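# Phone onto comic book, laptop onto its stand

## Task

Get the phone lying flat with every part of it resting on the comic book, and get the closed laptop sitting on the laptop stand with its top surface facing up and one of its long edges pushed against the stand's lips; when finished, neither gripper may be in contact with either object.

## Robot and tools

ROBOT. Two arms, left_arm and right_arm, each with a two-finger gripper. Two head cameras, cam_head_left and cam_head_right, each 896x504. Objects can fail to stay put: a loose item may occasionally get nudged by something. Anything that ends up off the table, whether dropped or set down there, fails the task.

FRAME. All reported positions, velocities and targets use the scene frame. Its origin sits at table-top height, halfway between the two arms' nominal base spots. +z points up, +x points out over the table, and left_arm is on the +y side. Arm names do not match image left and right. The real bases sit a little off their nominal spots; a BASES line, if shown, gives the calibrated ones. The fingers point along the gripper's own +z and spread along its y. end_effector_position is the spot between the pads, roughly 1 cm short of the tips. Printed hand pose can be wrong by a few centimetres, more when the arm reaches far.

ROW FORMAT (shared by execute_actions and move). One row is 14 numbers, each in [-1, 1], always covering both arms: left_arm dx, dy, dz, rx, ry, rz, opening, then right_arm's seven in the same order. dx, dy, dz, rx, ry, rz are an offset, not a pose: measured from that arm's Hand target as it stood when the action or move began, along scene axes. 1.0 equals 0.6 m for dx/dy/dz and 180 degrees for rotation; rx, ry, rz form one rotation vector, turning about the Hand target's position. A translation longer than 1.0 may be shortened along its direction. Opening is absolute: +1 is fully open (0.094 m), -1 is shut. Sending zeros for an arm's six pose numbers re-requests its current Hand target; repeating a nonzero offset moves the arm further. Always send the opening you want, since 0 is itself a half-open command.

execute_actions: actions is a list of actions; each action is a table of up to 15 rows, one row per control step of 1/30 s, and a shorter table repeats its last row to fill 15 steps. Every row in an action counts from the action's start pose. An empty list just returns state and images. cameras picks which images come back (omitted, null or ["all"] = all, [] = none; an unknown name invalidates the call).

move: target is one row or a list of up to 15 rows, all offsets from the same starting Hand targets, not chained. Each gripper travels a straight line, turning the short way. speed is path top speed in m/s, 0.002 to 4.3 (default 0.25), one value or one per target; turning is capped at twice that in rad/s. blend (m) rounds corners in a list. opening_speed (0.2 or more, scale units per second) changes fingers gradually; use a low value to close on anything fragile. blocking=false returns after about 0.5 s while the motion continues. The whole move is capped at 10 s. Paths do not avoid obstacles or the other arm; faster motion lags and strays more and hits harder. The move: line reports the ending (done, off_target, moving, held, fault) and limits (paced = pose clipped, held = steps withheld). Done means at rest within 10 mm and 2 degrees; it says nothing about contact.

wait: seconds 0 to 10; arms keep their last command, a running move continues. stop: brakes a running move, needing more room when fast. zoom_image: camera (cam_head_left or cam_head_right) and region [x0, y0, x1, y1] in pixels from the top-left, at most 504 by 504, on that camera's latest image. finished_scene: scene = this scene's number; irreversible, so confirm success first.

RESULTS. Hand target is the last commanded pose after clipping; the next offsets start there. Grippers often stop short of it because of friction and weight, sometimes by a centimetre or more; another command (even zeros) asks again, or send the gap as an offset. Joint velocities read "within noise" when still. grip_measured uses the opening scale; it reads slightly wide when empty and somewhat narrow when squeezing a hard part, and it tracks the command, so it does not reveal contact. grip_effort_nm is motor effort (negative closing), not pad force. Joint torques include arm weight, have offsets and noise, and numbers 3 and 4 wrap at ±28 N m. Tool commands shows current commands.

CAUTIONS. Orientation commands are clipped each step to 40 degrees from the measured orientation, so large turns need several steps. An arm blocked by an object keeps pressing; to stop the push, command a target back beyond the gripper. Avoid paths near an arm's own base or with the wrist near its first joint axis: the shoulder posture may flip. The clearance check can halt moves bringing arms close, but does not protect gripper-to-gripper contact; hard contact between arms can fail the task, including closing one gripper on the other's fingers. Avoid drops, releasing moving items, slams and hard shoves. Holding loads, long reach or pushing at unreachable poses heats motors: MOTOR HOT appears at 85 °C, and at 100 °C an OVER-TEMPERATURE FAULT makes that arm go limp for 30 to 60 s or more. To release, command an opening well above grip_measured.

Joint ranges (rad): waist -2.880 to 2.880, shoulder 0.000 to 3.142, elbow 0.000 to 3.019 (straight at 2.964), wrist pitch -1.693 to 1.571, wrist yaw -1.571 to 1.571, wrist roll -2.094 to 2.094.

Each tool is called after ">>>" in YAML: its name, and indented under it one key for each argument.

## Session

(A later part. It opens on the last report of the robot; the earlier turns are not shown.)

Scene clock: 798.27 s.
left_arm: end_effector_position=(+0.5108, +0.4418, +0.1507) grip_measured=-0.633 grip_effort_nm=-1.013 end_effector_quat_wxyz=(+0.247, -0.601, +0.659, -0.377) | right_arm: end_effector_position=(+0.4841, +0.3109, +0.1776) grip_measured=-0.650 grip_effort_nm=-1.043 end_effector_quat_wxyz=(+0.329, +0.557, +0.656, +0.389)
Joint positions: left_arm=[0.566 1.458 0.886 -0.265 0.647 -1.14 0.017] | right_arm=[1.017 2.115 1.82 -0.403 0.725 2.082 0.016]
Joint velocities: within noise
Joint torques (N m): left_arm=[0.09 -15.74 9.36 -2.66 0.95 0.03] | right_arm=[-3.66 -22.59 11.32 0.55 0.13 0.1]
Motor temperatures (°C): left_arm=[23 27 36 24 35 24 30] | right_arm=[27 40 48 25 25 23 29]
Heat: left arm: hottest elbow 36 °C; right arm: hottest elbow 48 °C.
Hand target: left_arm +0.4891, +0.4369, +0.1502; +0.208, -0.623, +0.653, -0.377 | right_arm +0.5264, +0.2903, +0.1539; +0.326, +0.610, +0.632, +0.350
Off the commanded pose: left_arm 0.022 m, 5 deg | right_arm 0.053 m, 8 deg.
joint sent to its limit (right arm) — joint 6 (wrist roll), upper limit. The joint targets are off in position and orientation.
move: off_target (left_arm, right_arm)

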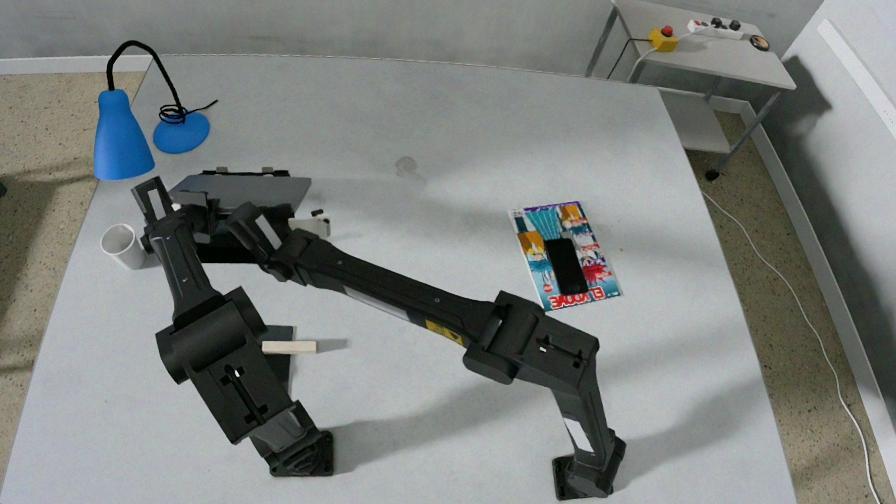

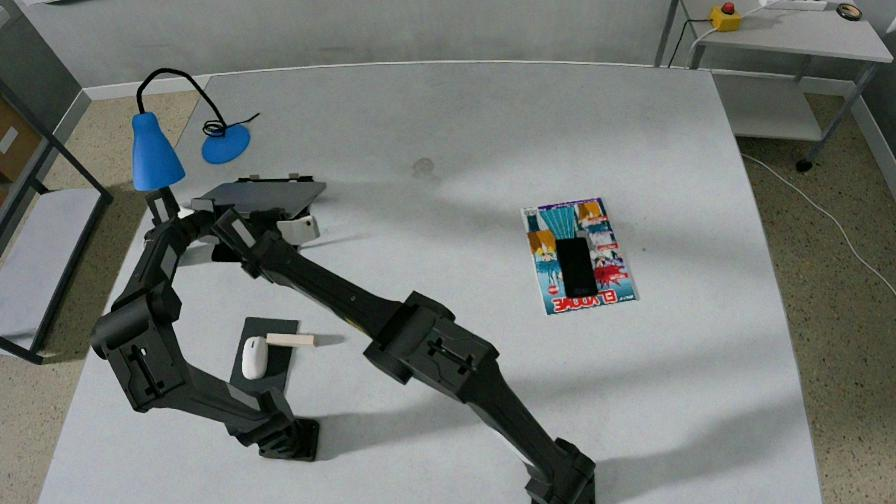

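>>> move:
  target: [0.03,0.008,0.0,0,0,0,-0.98,-0.06,0.034,0.03,0,0,0,-0.98]
  speed: 0.05

>>> move:
  target: [0,0,0,0,0,0,-0.3,0,0,0,0,0,0,-0.3]
  opening_speed: 0.25

>>> zoom_image:
  camera: "cam_head_left"
  region: [140, 120, 360, 320]

>>> zoom_image:
  camera: "cam_head_right"
  region: [140, 120, 360, 320]

Scene clock: 805.53 s.
left_arm: end_effector_position=(+0.5111, +0.4422, +0.1526) grip_measured=-0.632 grip_effort_nm=-1.009 end_effector_quat_wxyz=(+0.243, -0.602, +0.662, -0.375) | right_arm: end_effector_position=(+0.4817, +0.3114, +0.1814) grip_measured=-0.650 grip_effort_nm=-1.038 end_effector_quat_wxyz=(+0.335, +0.557, +0.654, +0.386)
Joint positions: left_arm=[0.566 1.458 0.898 -0.291 0.646 -1.131 0.017] | right_arm=[1.023 2.114 1.827 -0.416 0.742 2.082 0.016]
Joint velocities: within noise
Joint torques (N m): left_arm=[-1.14 -13.33 12.29 -1.62 0.62 -0.15] | right_arm=[-0.15 -24.12 11.23 0.09 0.81 0.1]
Motor temperatures (°C): left_arm=[23 27 36 24 34 24 30] | right_arm=[27 41 48 25 25 23 29]
Heat: left arm: hottest elbow 36 °C; right arm: hottest elbow 48 °C.
Hand target: left_arm +0.5071, +0.4417, +0.1502; +0.208, -0.623, +0.653, -0.377 | right_arm +0.4904, +0.3106, +0.1717; +0.326, +0.610, +0.632, +0.350
Off the commanded pose: left_arm 0.005 m, 5 deg | right_arm 0.013 m, 8 deg.
joint sent to its limit (right arm) — joint 6 (wrist roll), upper limit. The joint targets are off in orientation, not in position.
move: off_target (left_arm, right_arm)

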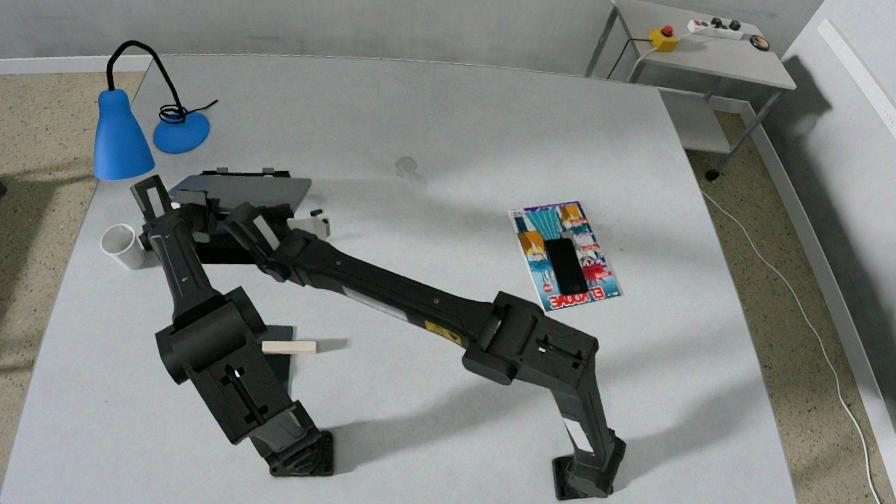

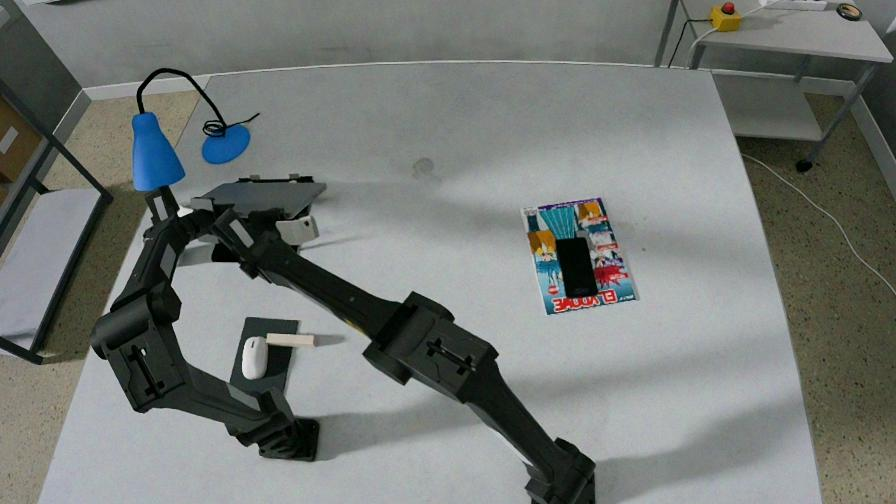

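Scene clock: 808.53 s.
left_arm: end_effector_position=(+0.5091, +0.4378, +0.1555) grip_measured=-0.304 grip_effort_nm=0.183 end_effector_quat_wxyz=(+0.223, -0.607, +0.661, -0.381) | right_arm: end_effector_position=(+0.4798, +0.3089, +0.1795) grip_measured=-0.302 grip_effort_nm=0.071 end_effector_quat_wxyz=(+0.341, +0.556, +0.657, +0.378)
Joint positions: left_arm=[0.566 1.456 0.915 -0.347 0.665 -1.135 0.033] | right_arm=[1.025 2.114 1.827 -0.434 0.754 2.082 0.033]
Joint velocities: within noise
Joint torques (N m): left_arm=[-0.21 -12.28 11.18 0.13 -0.01 -0.06] | right_arm=[-0.32 -24.12 11.18 0.76 0.41 0.1]
Motor temperatures (°C): left_arm=[23 27 36 24 33 24 29] | right_arm=[27 41 48 25 25 23 29]
Heat: left arm: hottest elbow 36 °C; right arm: hottest elbow 48 °C.
Hand target: left_arm +0.5071, +0.4417, +0.1502; -0.208, +0.623, -0.653, +0.377 | right_arm +0.4904, +0.3106, +0.1718; +0.326, +0.610, +0.632, +0.350
Off the commanded pose: left_arm 0.007 m, 3 deg | right_arm 0.013 m, 8 deg.
joint sent to its limit (right arm) — joint 6 (wrist roll), upper limit. The joint targets are off in orientation, not in position.
move: off_target (left_arm, right_arm)

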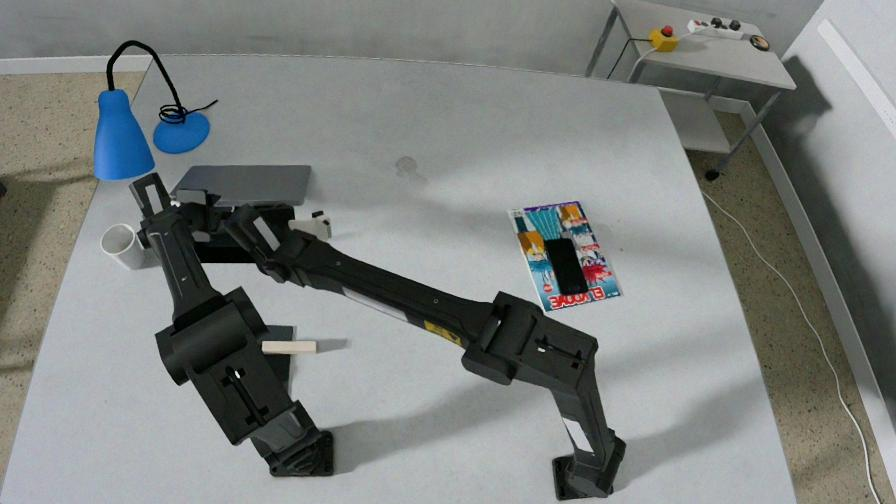

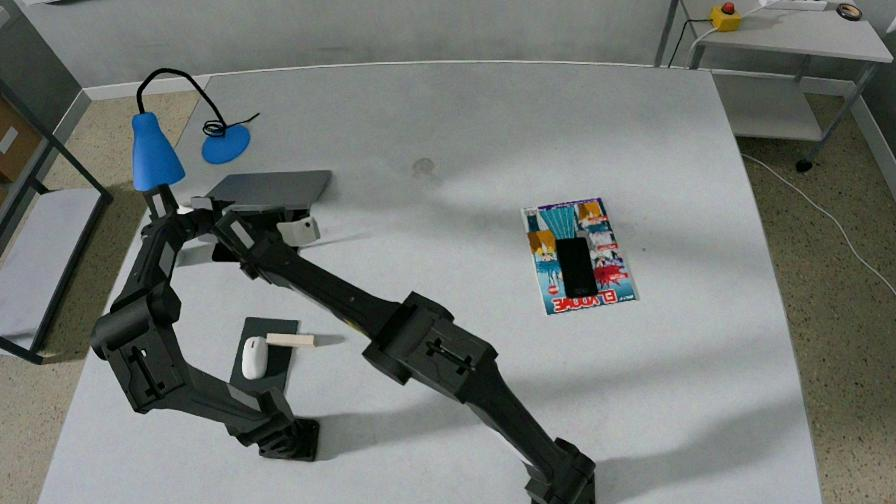

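Scaled by 2.291.

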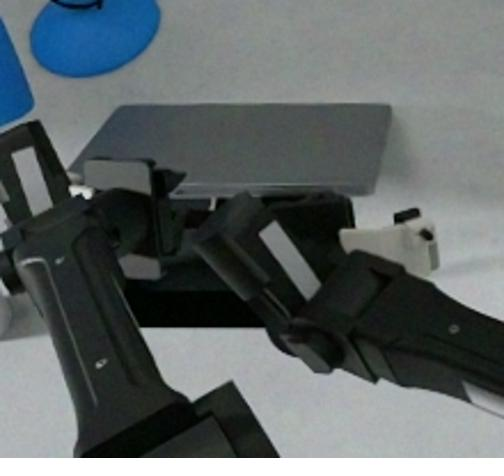

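Scaled by 2.291.

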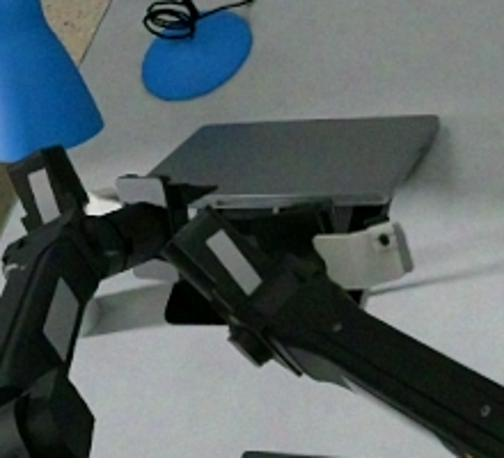

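>>> move:
  target: [-0.13,0.04,0.09,0,0,0,-0.3,-0.15,-0.01,0.08,0,0,0,-0.3]
  speed: 0.08

>>> zoom_image:
  camera: "cam_head_left"
  region: [140, 120, 360, 320]

>>> zoom_image:
  camera: "cam_head_right"
  region: [140, 120, 360, 320]

Scene clock: 817.97 s.
left_arm: end_effector_position=(+0.4314, +0.4603, +0.1921) grip_measured=-0.302 grip_effort_nm=0.129 end_effector_quat_wxyz=(-0.195, +0.627, -0.653, +0.377) | right_arm: end_effector_position=(+0.4090, +0.3049, +0.2109) grip_measured=-0.301 grip_effort_nm=0.071 end_effector_quat_wxyz=(+0.356, +0.532, +0.665, +0.384)
Joint positions: left_arm=[0.729 1.312 0.915 -0.664 0.749 -0.976 0.033] | right_arm=[1.116 1.986 1.689 -0.434 0.828 2.082 0.033]
Joint velocities: within noise
Joint torques (N m): left_arm=[0.21 -12.69 11.49 0.64 0.42 0.11] | right_arm=[1.2 -26.23 7.76 1.11 0.42 0.09]
Motor temperatures (°C): left_arm=[23 27 37 24 32 24 29] | right_arm=[27 42 48 25 25 23 28]
Heat: left arm: hottest elbow 37 °C; right arm: hottest elbow 48 °C.
Hand target: left_arm +0.4292, +0.4657, +0.2042; -0.208, +0.623, -0.653, +0.377 | right_arm +0.4006, +0.3046, +0.2197; +0.326, +0.610, +0.632, +0.350
Off the commanded pose: left_arm 0.013 m, 2 deg | right_arm 0.012 m, 11 deg.
joint sent to its limit (right arm) — joint 6 (wrist roll), upper limit. The joint targets are off in orientation, not in position.
move: off_target (left_arm, right_arm)

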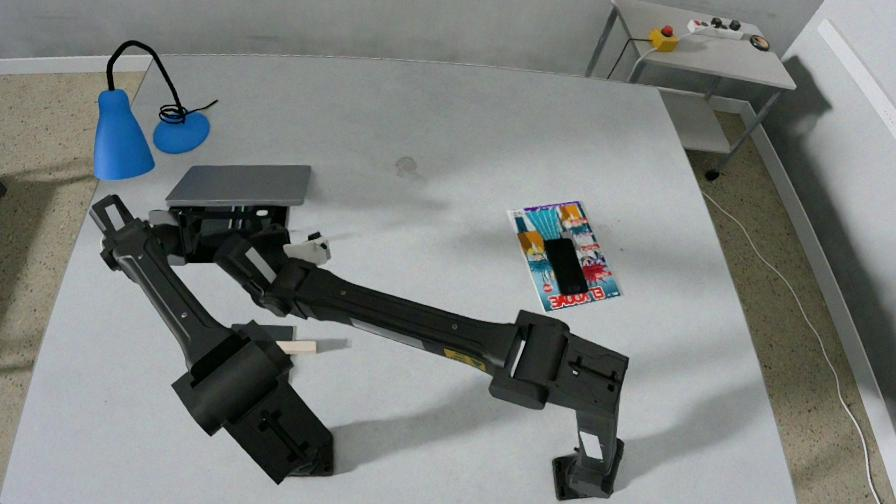

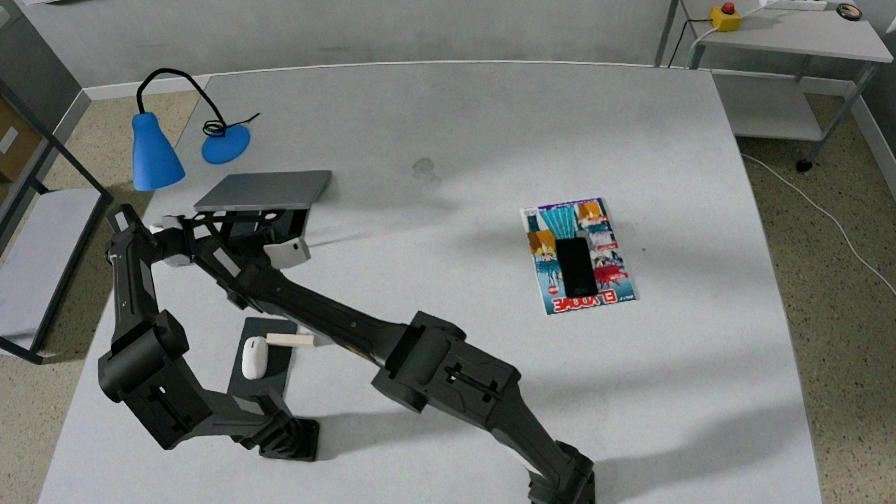

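Scaled by 2.291.

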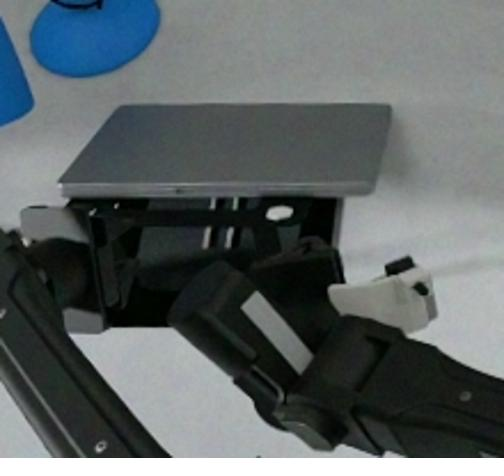

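Scaled by 2.291.

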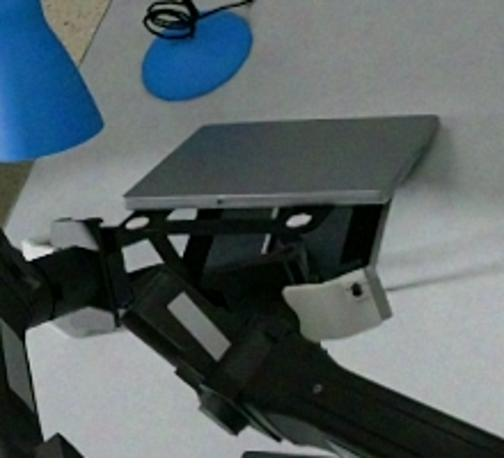

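>>> move:
  target:
    - [-0.2,0.0,0.12,0,0,0,-0.3,-0.25,-0.2,0.12,0,0,0,-0.3]
  speed: 0.2

>>> zoom_image:
  camera: "cam_head_left"
  region: [150, 130, 330, 280]

>>> zoom_image:
  camera: "cam_head_right"
  region: [170, 130, 350, 280]

>>> zoom_image:
  camera: "cam_head_left"
  region: [180, 145, 250, 215]

>>> zoom_image:
  camera: "cam_head_right"
  region: [270, 145, 340, 215]

Scene clock: 824.67 s.
left_arm: end_effector_position=(+0.3061, +0.4516, +0.2491) grip_measured=-0.302 grip_effort_nm=0.134 end_effector_quat_wxyz=(-0.179, +0.632, -0.649, +0.384) | right_arm: end_effector_position=(+0.2564, +0.1846, +0.2911) grip_measured=-0.301 grip_effort_nm=0.071 end_effector_quat_wxyz=(+0.366, +0.486, +0.675, +0.418)
Joint positions: left_arm=[1.007 1.089 0.915 -1.195 0.857 -0.602 0.033] | right_arm=[1.289 1.477 1.188 -0.418 0.942 2.082 0.033]
Joint velocities: within noise
Joint torques (N m): left_arm=[-0.09 -9.11 15.94 0.12 0.57 0.11] | right_arm=[1.26 -16.56 7.9 1.58 0.45 0.1]
Motor temperatures (°C): left_arm=[23 27 37 24 31 24 29] | right_arm=[27 41 46 25 25 23 28]
Heat: left arm: hottest elbow 37 °C; right arm: hottest elbow 46 °C.
Hand target: left_arm +0.3091, +0.4658, +0.2762; -0.208, +0.623, -0.653, +0.377 | right_arm +0.2505, +0.1846, +0.2918; +0.326, +0.610, +0.632, +0.350
Off the commanded pose: left_arm 0.031 m, 4 deg | right_arm 0.006 m, 18 deg.
joint sent to its limit (right arm) — joint 6 (wrist roll), upper limit. The joint targets are off in orientation, not in position.
move: off_target (left_arm, right_arm)

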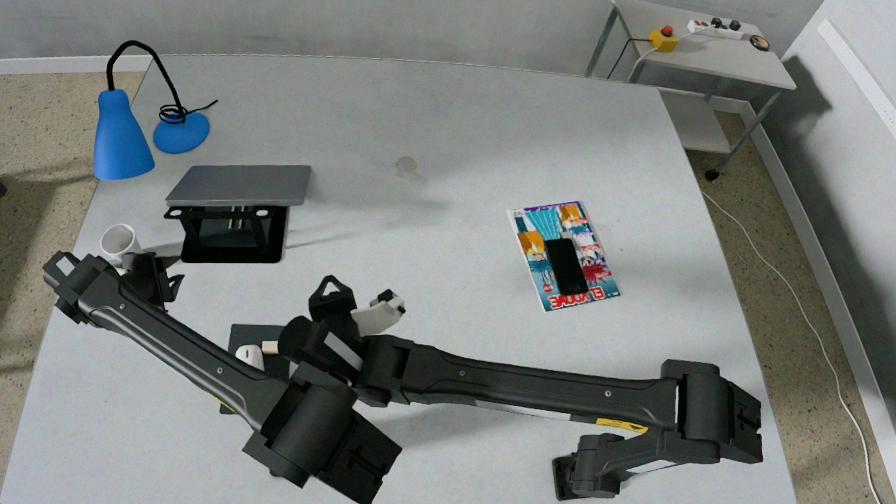

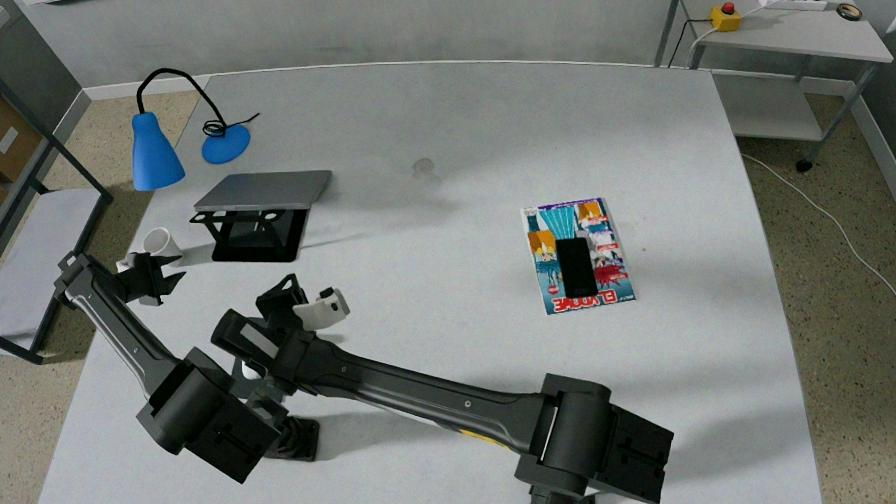

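Scaled by 2.800.

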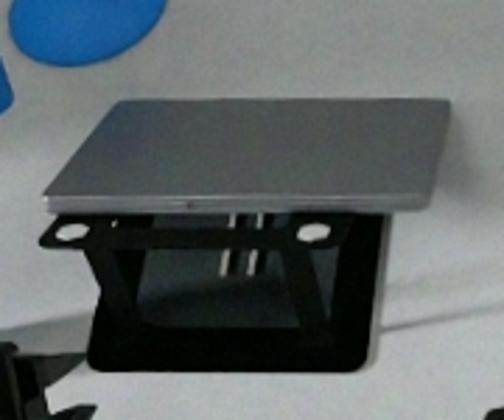

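Scaled by 2.800.

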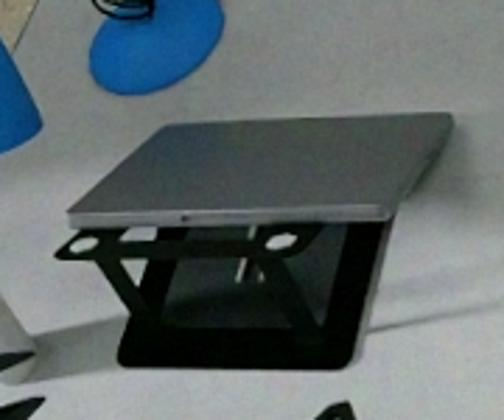

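Scaled by 7.200.

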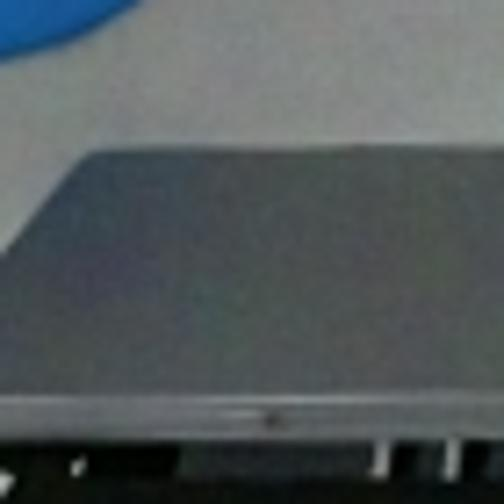

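Scaled by 7.200.

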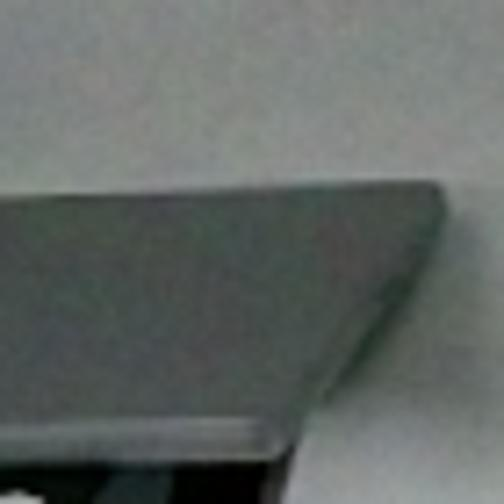

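>>> zoom_image:
  camera: "cam_head_left"
  region: [205, 150, 245, 180]

>>> zoom_image:
  camera: "cam_head_left"
  region: [250, 150, 320, 220]

>>> zoom_image:
  camera: "cam_head_right"
  region: [240, 155, 310, 195]

>>> zoom_image:
  camera: "cam_head_right"
  region: [180, 190, 340, 270]

Scaled by 12.600.

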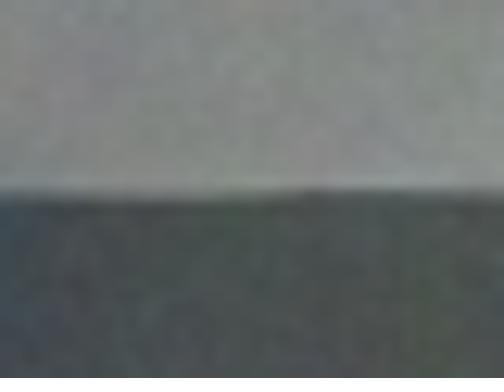

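Scaled by 7.200.

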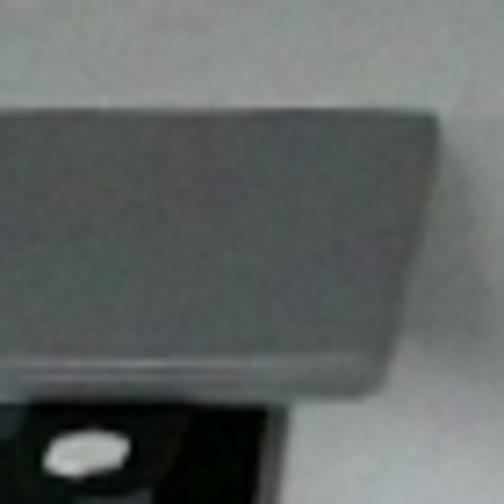

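Scaled by 7.200.

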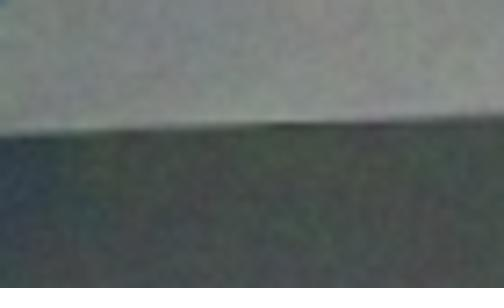

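Scaled by 3.150.

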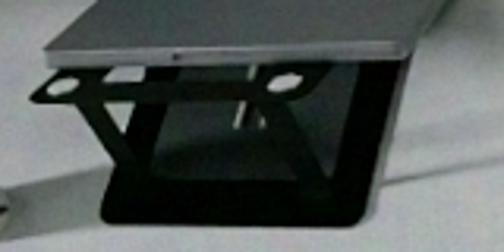

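>>> move:
  target:
    - [0,0,0,0,0,0,-0.3,0.2,-0.1,0.05,-0.255,0.2374,0.444,-1]
    - [0,0,0,0,0,0,-0.3,0.5,-0.05,-0.13,-0.255,0.2374,0.444,-1]
  blend: 0.03

>>> zoom_image:
  camera: "cam_head_left"
  region: [180, 100, 380, 280]

>>> zoom_image:
  camera: "cam_head_right"
  region: [180, 100, 400, 280]

Scene clock: 867.47 s.
left_arm: end_effector_position=(+0.3062, +0.4516, +0.2491) grip_measured=-0.302 grip_effort_nm=0.129 end_effector_quat_wxyz=(-0.179, +0.632, -0.649, +0.384) | right_arm: end_effector_position=(+0.5399, +0.1510, +0.2091) grip_measured=-0.991 grip_effort_nm=-0.491 end_effector_quat_wxyz=(+0.051, +0.002, +0.998, +0.042)
Joint positions: left_arm=[1.007 1.089 0.915 -1.195 0.858 -0.601 0.033] | right_arm=[0.676 2.312 2.548 -1.673 -0.001 0.684 0]
Joint velocities: within noise
Joint torques (N m): left_arm=[-0.38 -9 16.02 0.36 0.53 0.1] | right_arm=[-0.03 -26.17 12.67 0.01 0.12 0.1]
Motor temperatures (°C): left_arm=[23 27 43 24 30 24 28] | right_arm=[26 38 44 25 25 23 27]
Heat: left arm: hottest elbow 43 °C; right arm: hottest elbow 44 °C.
Hand target: left_arm +0.3091, +0.4658, +0.2762; -0.208, +0.623, -0.653, +0.377 | right_arm +0.5504, +0.1546, +0.2138; +0.000, +0.000, +1.000, -0.001
Off the commanded pose: left_arm 0.031 m, 4 deg | right_arm 0.012 m, 8 deg.
joint sent to its limit (right arm) — joint 4 (wrist pitch), lower limit. The joint targets are off in orientation, not in position.
move: off_target (left_arm, right_arm)

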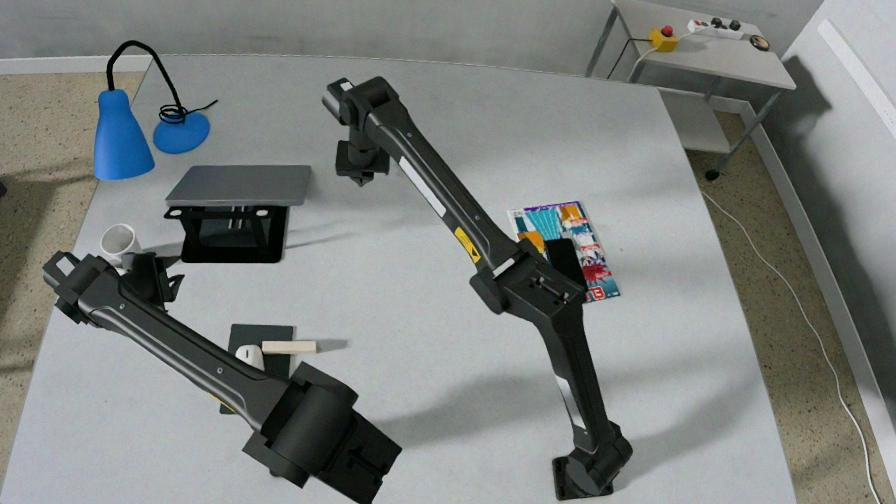

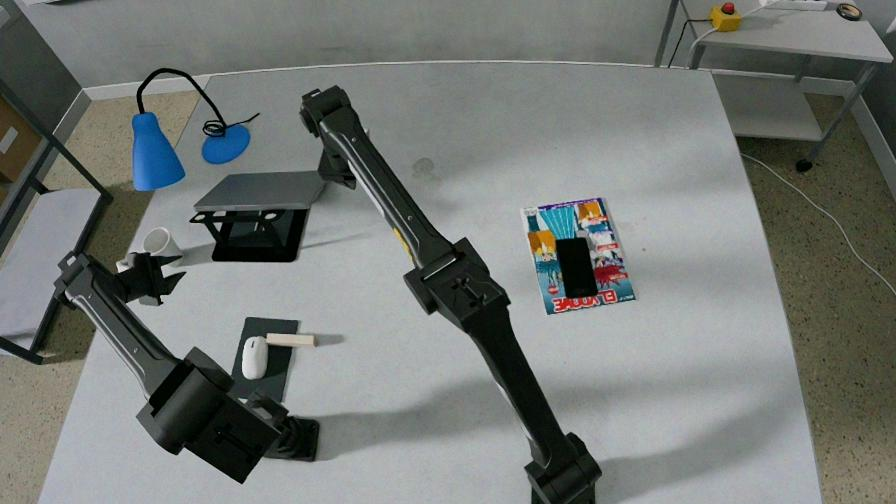

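Scaled by 2.520.

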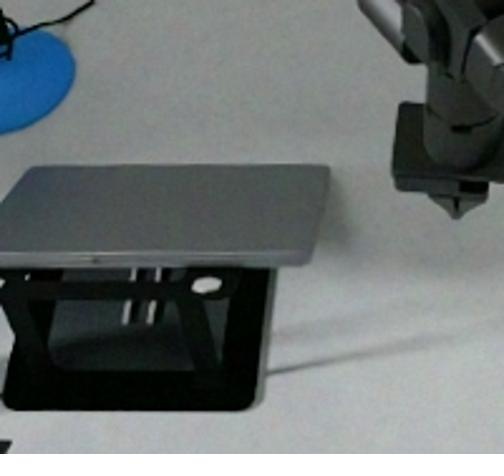

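Scaled by 2.291.

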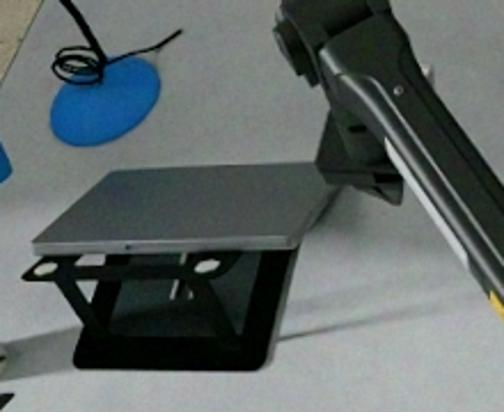

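>>> move:
  target:
    - [0,0,0,0,0,0,-0.3,0.033,-0.02,0,0.1375,-0.1375,0,-1]
    - [0,0,0,0,0,0,-0.3,0.05,0.01,-0.165,0.1375,-0.1375,0,-1]
  speed: 0.15

>>> zoom_image:
  camera: "cam_head_left"
  region: [180, 100, 400, 280]

>>> zoom_image:
  camera: "cam_head_right"
  region: [180, 100, 400, 280]

Scene clock: 881.23 s.
left_arm: end_effector_position=(+0.3062, +0.4516, +0.2491) grip_measured=-0.302 grip_effort_nm=0.134 end_effector_quat_wxyz=(-0.179, +0.632, -0.649, +0.384) | right_arm: end_effector_position=(+0.5786, +0.1594, +0.1338) grip_measured=-0.991 grip_effort_nm=-0.491 end_effector_quat_wxyz=(+0.218, -0.002, +0.952, +0.216)
Joint positions: left_arm=[1.007 1.089 0.915 -1.195 0.858 -0.601 0.033] | right_arm=[0.634 2.05 1.78 -0.682 -0.084 0.662 0]
Joint velocities: within noise
Joint torques (N m): left_arm=[-0.97 -8.64 15.99 0.29 0.54 0.16] | right_arm=[0.44 -23.41 8.53 1.54 0.1 0.16]
Motor temperatures (°C): left_arm=[23 26 43 24 30 24 28] | right_arm=[26 39 43 25 25 23 27]
Heat: left arm: hottest elbow 43 °C; right arm: hottest elbow 43 °C.
Hand target: left_arm +0.3092, +0.4658, +0.2762; -0.208, +0.623, -0.653, +0.377 | right_arm +0.5804, +0.1607, +0.1147; +0.213, +0.000, +0.954, +0.212
Off the commanded pose: left_arm 0.031 m, 4 deg | right_arm 0.019 m, 1 deg.
move: off_target (left_arm, right_arm)

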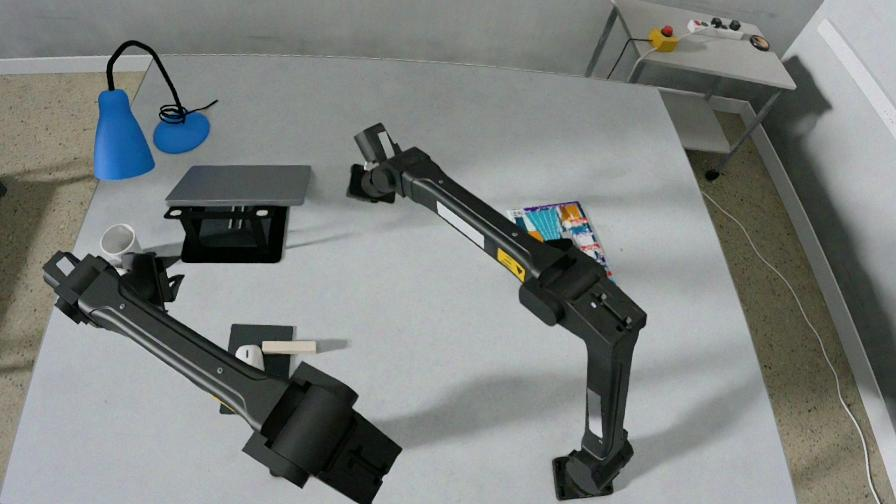

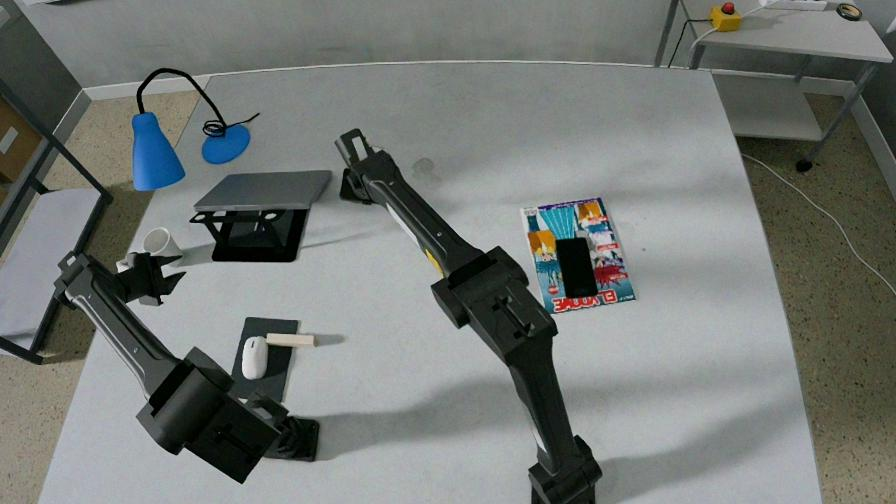

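Scaled by 2.291.

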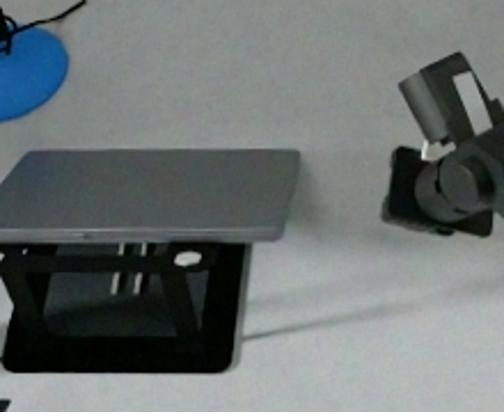

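Scaled by 2.291.

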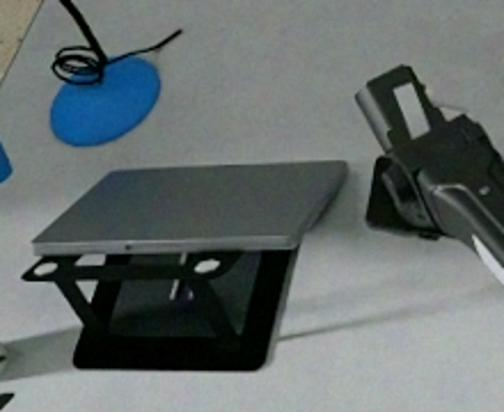

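>>> move:
  target:
    - [0,0,0,0,0,0,-0.3,0,0.05,-0.04,0,0,0,-1]
    - [0,0,0,0,0,0,-0.3,0.0,0.175,-0.04,0,0,0,-1]
  speed: 0.08

>>> zoom_image:
  camera: "cam_head_left"
  region: [150, 100, 370, 280]

>>> zoom_image:
  camera: "cam_head_right"
  region: [160, 100, 380, 280]

Scene clock: 888.27 s.
left_arm: end_effector_position=(+0.3062, +0.4516, +0.2491) grip_measured=-0.302 grip_effort_nm=0.129 end_effector_quat_wxyz=(-0.179, +0.632, -0.649, +0.384) | right_arm: end_effector_position=(+0.5719, +0.2503, +0.0862) grip_measured=-0.991 grip_effort_nm=-0.486 end_effector_quat_wxyz=(+0.207, +0.000, +0.957, +0.205)
Joint positions: left_arm=[1.007 1.089 0.915 -1.195 0.858 -0.601 0.033] | right_arm=[0.741 2.252 2.011 -0.739 -0.019 0.752 0]
Joint velocities: within noise
Joint torques (N m): left_arm=[0.15 -9.05 16.02 0.23 0.51 0.13] | right_arm=[0.79 -25.64 13.7 0.72 0.13 0.2]
Motor temperatures (°C): left_arm=[23 26 44 24 30 24 28] | right_arm=[26 40 43 25 25 23 27]
Heat: left arm: hottest elbow 44 °C; right arm: hottest elbow 43 °C.
Hand target: left_arm +0.3092, +0.4658, +0.2762; -0.208, +0.623, -0.653, +0.377 | right_arm +0.5804, +0.2657, +0.0908; +0.213, +0.000, +0.954, +0.212
Off the commanded pose: left_arm 0.031 m, 4 deg | right_arm 0.018 m, 1 deg.
move: off_target (left_arm, right_arm)

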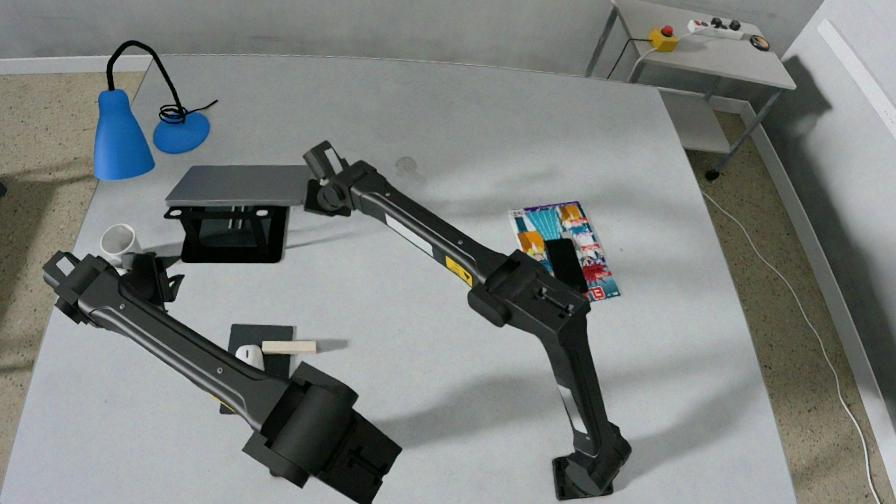

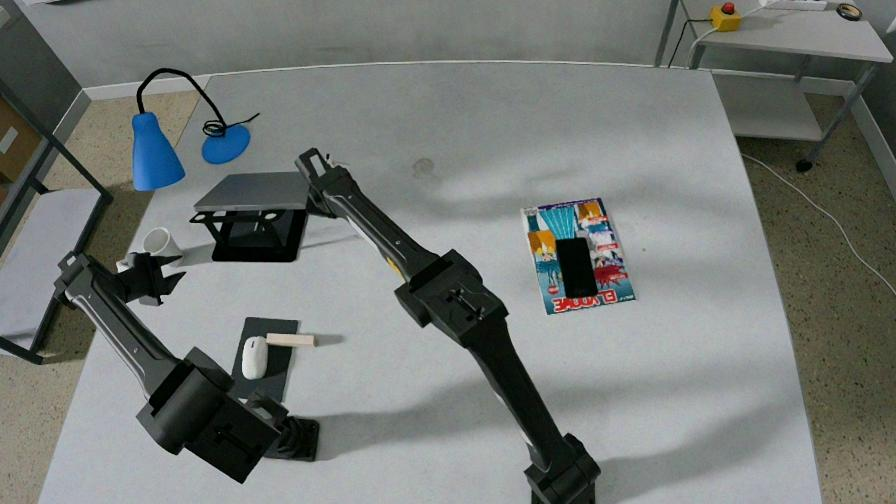

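Scaled by 2.291.

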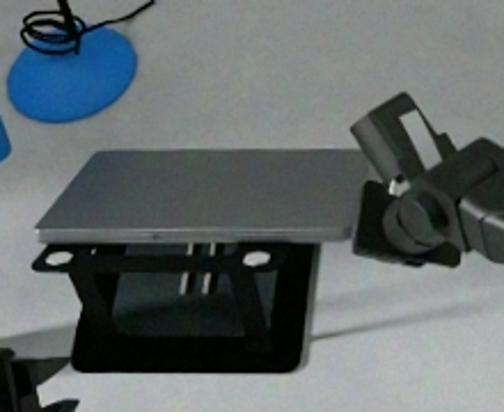

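Scaled by 2.291.

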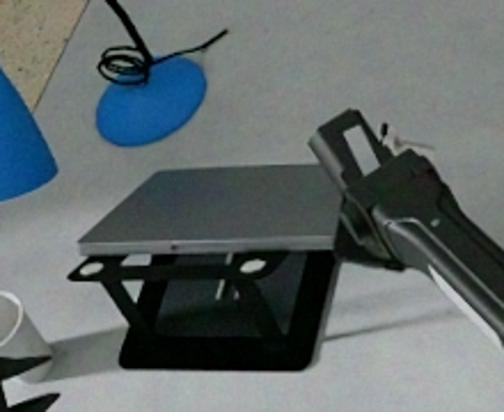

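>>> move:
  target:
    - [0,0,0,0,0,0,-0.3,0,-0.03,0.05,0,0,0,-1]
    - [0,0,0,0,0,0,-0.3,0.0,0.09,0.05,0,0,0,-1]
  speed: 0.08

>>> zoom_image:
  camera: "cam_head_left"
  region: [150, 100, 370, 280]

>>> zoom_image:
  camera: "cam_head_right"
  region: [160, 100, 380, 280]

Scene clock: 894.10 s.
left_arm: end_effector_position=(+0.3062, +0.4516, +0.2491) grip_measured=-0.302 grip_effort_nm=0.129 end_effector_quat_wxyz=(-0.179, +0.632, -0.649, +0.384) | right_arm: end_effector_position=(+0.5815, +0.3023, +0.1330) grip_measured=-0.991 grip_effort_nm=-0.491 end_effector_quat_wxyz=(+0.218, +0.004, +0.953, +0.211)
Joint positions: left_arm=[1.007 1.089 0.915 -1.195 0.858 -0.601 0.033] | right_arm=[0.784 2.368 2.334 -0.92 0.014 0.793 0]
Joint velocities: within noise
Joint torques (N m): left_arm=[-0.56 -8.76 15.91 0.16 0.58 0.12] | right_arm=[1.38 -26.17 13.61 0.55 0.04 0.19]
Motor temperatures (°C): left_arm=[22 26 44 24 30 24 28] | right_arm=[26 40 45 25 25 23 27]
Heat: left arm: hottest elbow 44 °C; right arm: hottest elbow 45 °C.
Hand target: left_arm +0.3092, +0.4658, +0.2762; -0.208, +0.623, -0.653, +0.377 | right_arm +0.5806, +0.3195, +0.1207; +0.213, +0.000, +0.954, +0.212
Off the commanded pose: left_arm 0.031 m, 4 deg | right_arm 0.021 m, 1 deg.
move: off_target (left_arm, right_arm)

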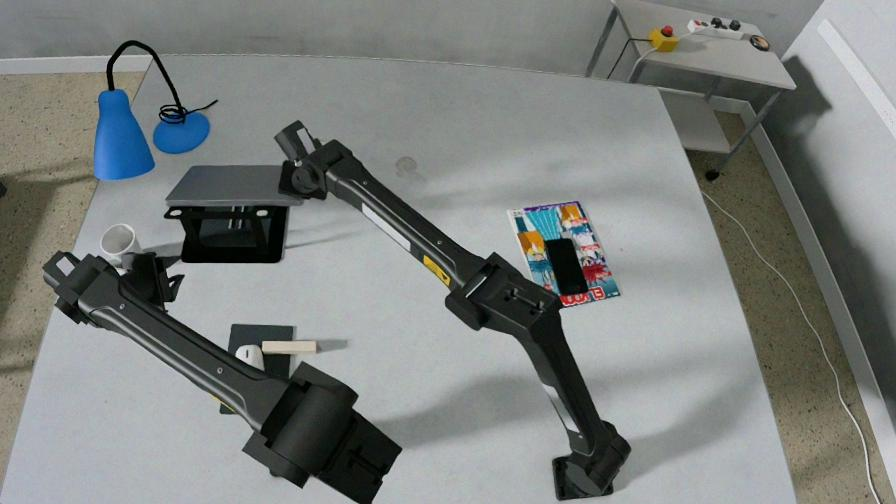

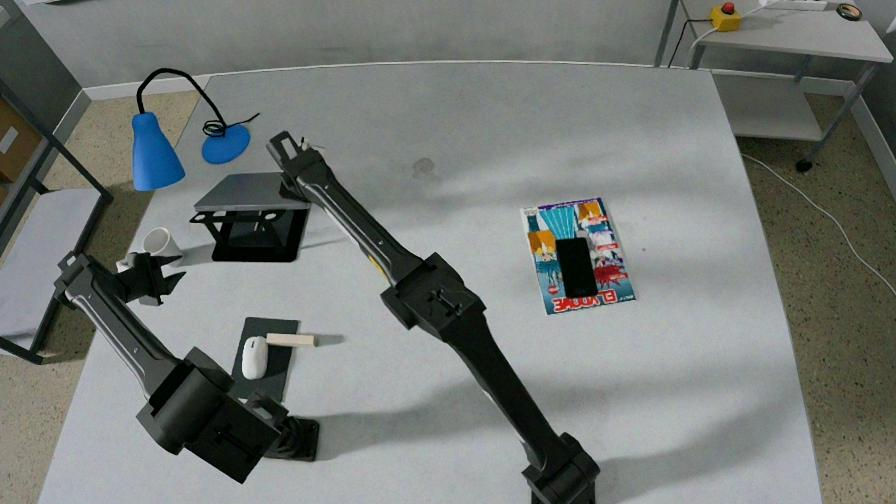

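Scaled by 2.291.

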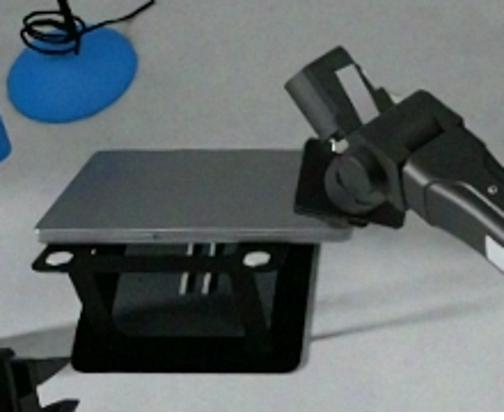

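Scaled by 2.291.

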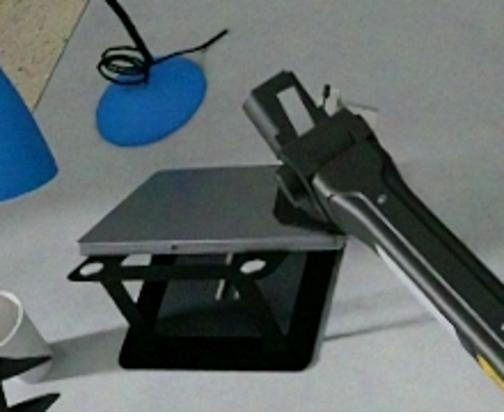

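>>> move:
  target:
    - [0,0,0,0,0,0,-0.3,0,0.0,0.03,0,0,0,-1]
    - [0,0,0,0,0,0,-0.3,0.0,-0.17,0.03,0,0,0,-1]
    - [0,0,0,0,0,0,-0.3,0.0,-0.17,-0.03,0,0,0,-1]
  speed: 0.12

>>> zoom_image:
  camera: "cam_head_left"
  region: [150, 100, 370, 280]

>>> zoom_image:
  camera: "cam_head_right"
  region: [160, 100, 380, 280]

Scene clock: 899.80 s.
left_arm: end_effector_position=(+0.3062, +0.4516, +0.2491) grip_measured=-0.302 grip_effort_nm=0.129 end_effector_quat_wxyz=(-0.179, +0.632, -0.649, +0.384) | right_arm: end_effector_position=(+0.5788, +0.2200, +0.0999) grip_measured=-0.991 grip_effort_nm=-0.486 end_effector_quat_wxyz=(+0.208, +0.002, +0.956, +0.209)
Joint positions: left_arm=[1.007 1.089 0.915 -1.195 0.858 -0.601 0.033] | right_arm=[0.703 2.194 1.942 -0.723 -0.043 0.726 0]
Joint velocities: within noise
Joint torques (N m): left_arm=[0.09 -7.94 16.12 0.17 0.55 0.12] | right_arm=[0.03 -27.87 8.03 1.52 -0.02 0.06]
Motor temperatures (°C): left_arm=[22 26 44 24 30 24 28] | right_arm=[26 41 45 25 25 23 27]
Heat: left arm: hottest elbow 44 °C; right arm: hottest elbow 45 °C.
Hand target: left_arm +0.3092, +0.4658, +0.2762; -0.208, +0.623, -0.653, +0.377 | right_arm +0.5805, +0.2177, +0.1027; +0.213, +0.000, +0.954, +0.212
Off the commanded pose: left_arm 0.031 m, 4 deg | right_arm 0.004 m, 1 deg.
move: off_target (left_arm)

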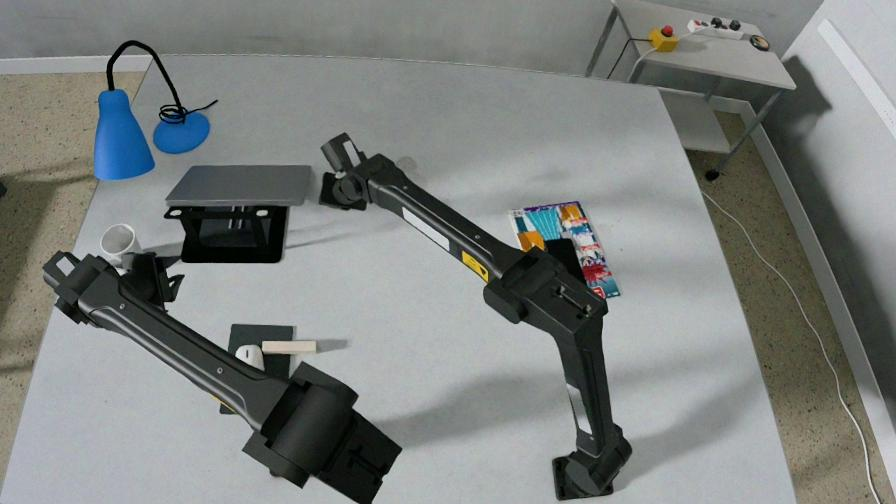

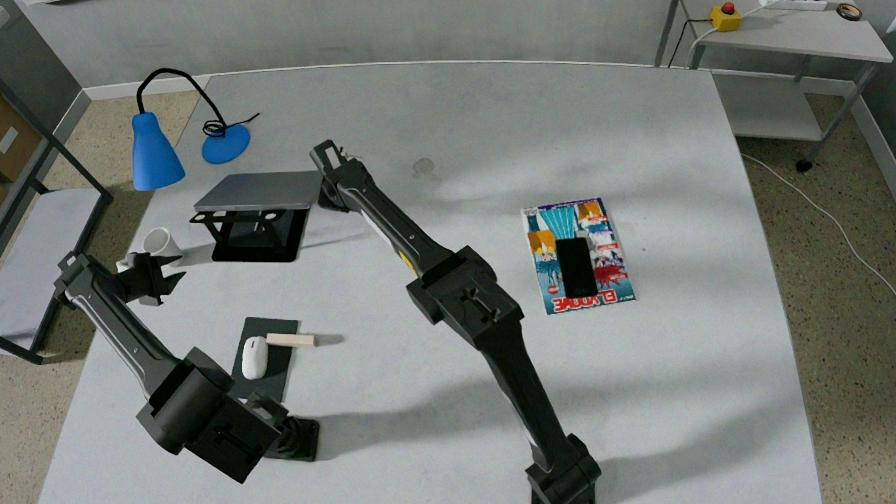

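Scaled by 2.291.

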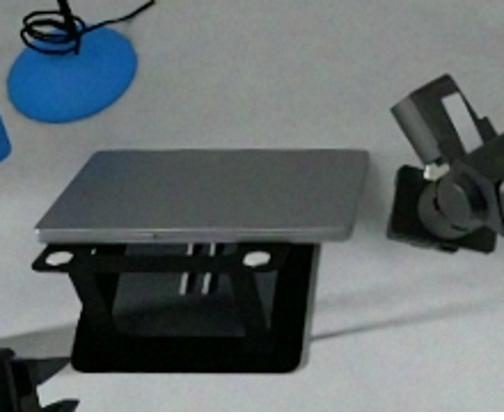

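Scaled by 2.291.

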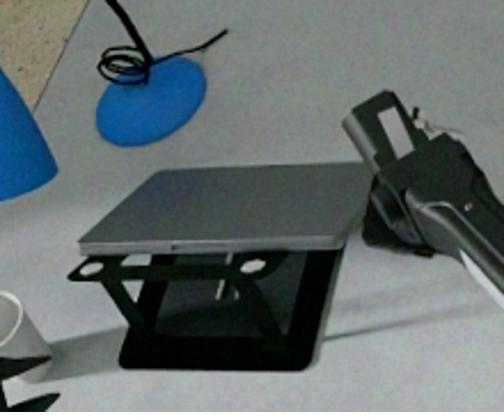

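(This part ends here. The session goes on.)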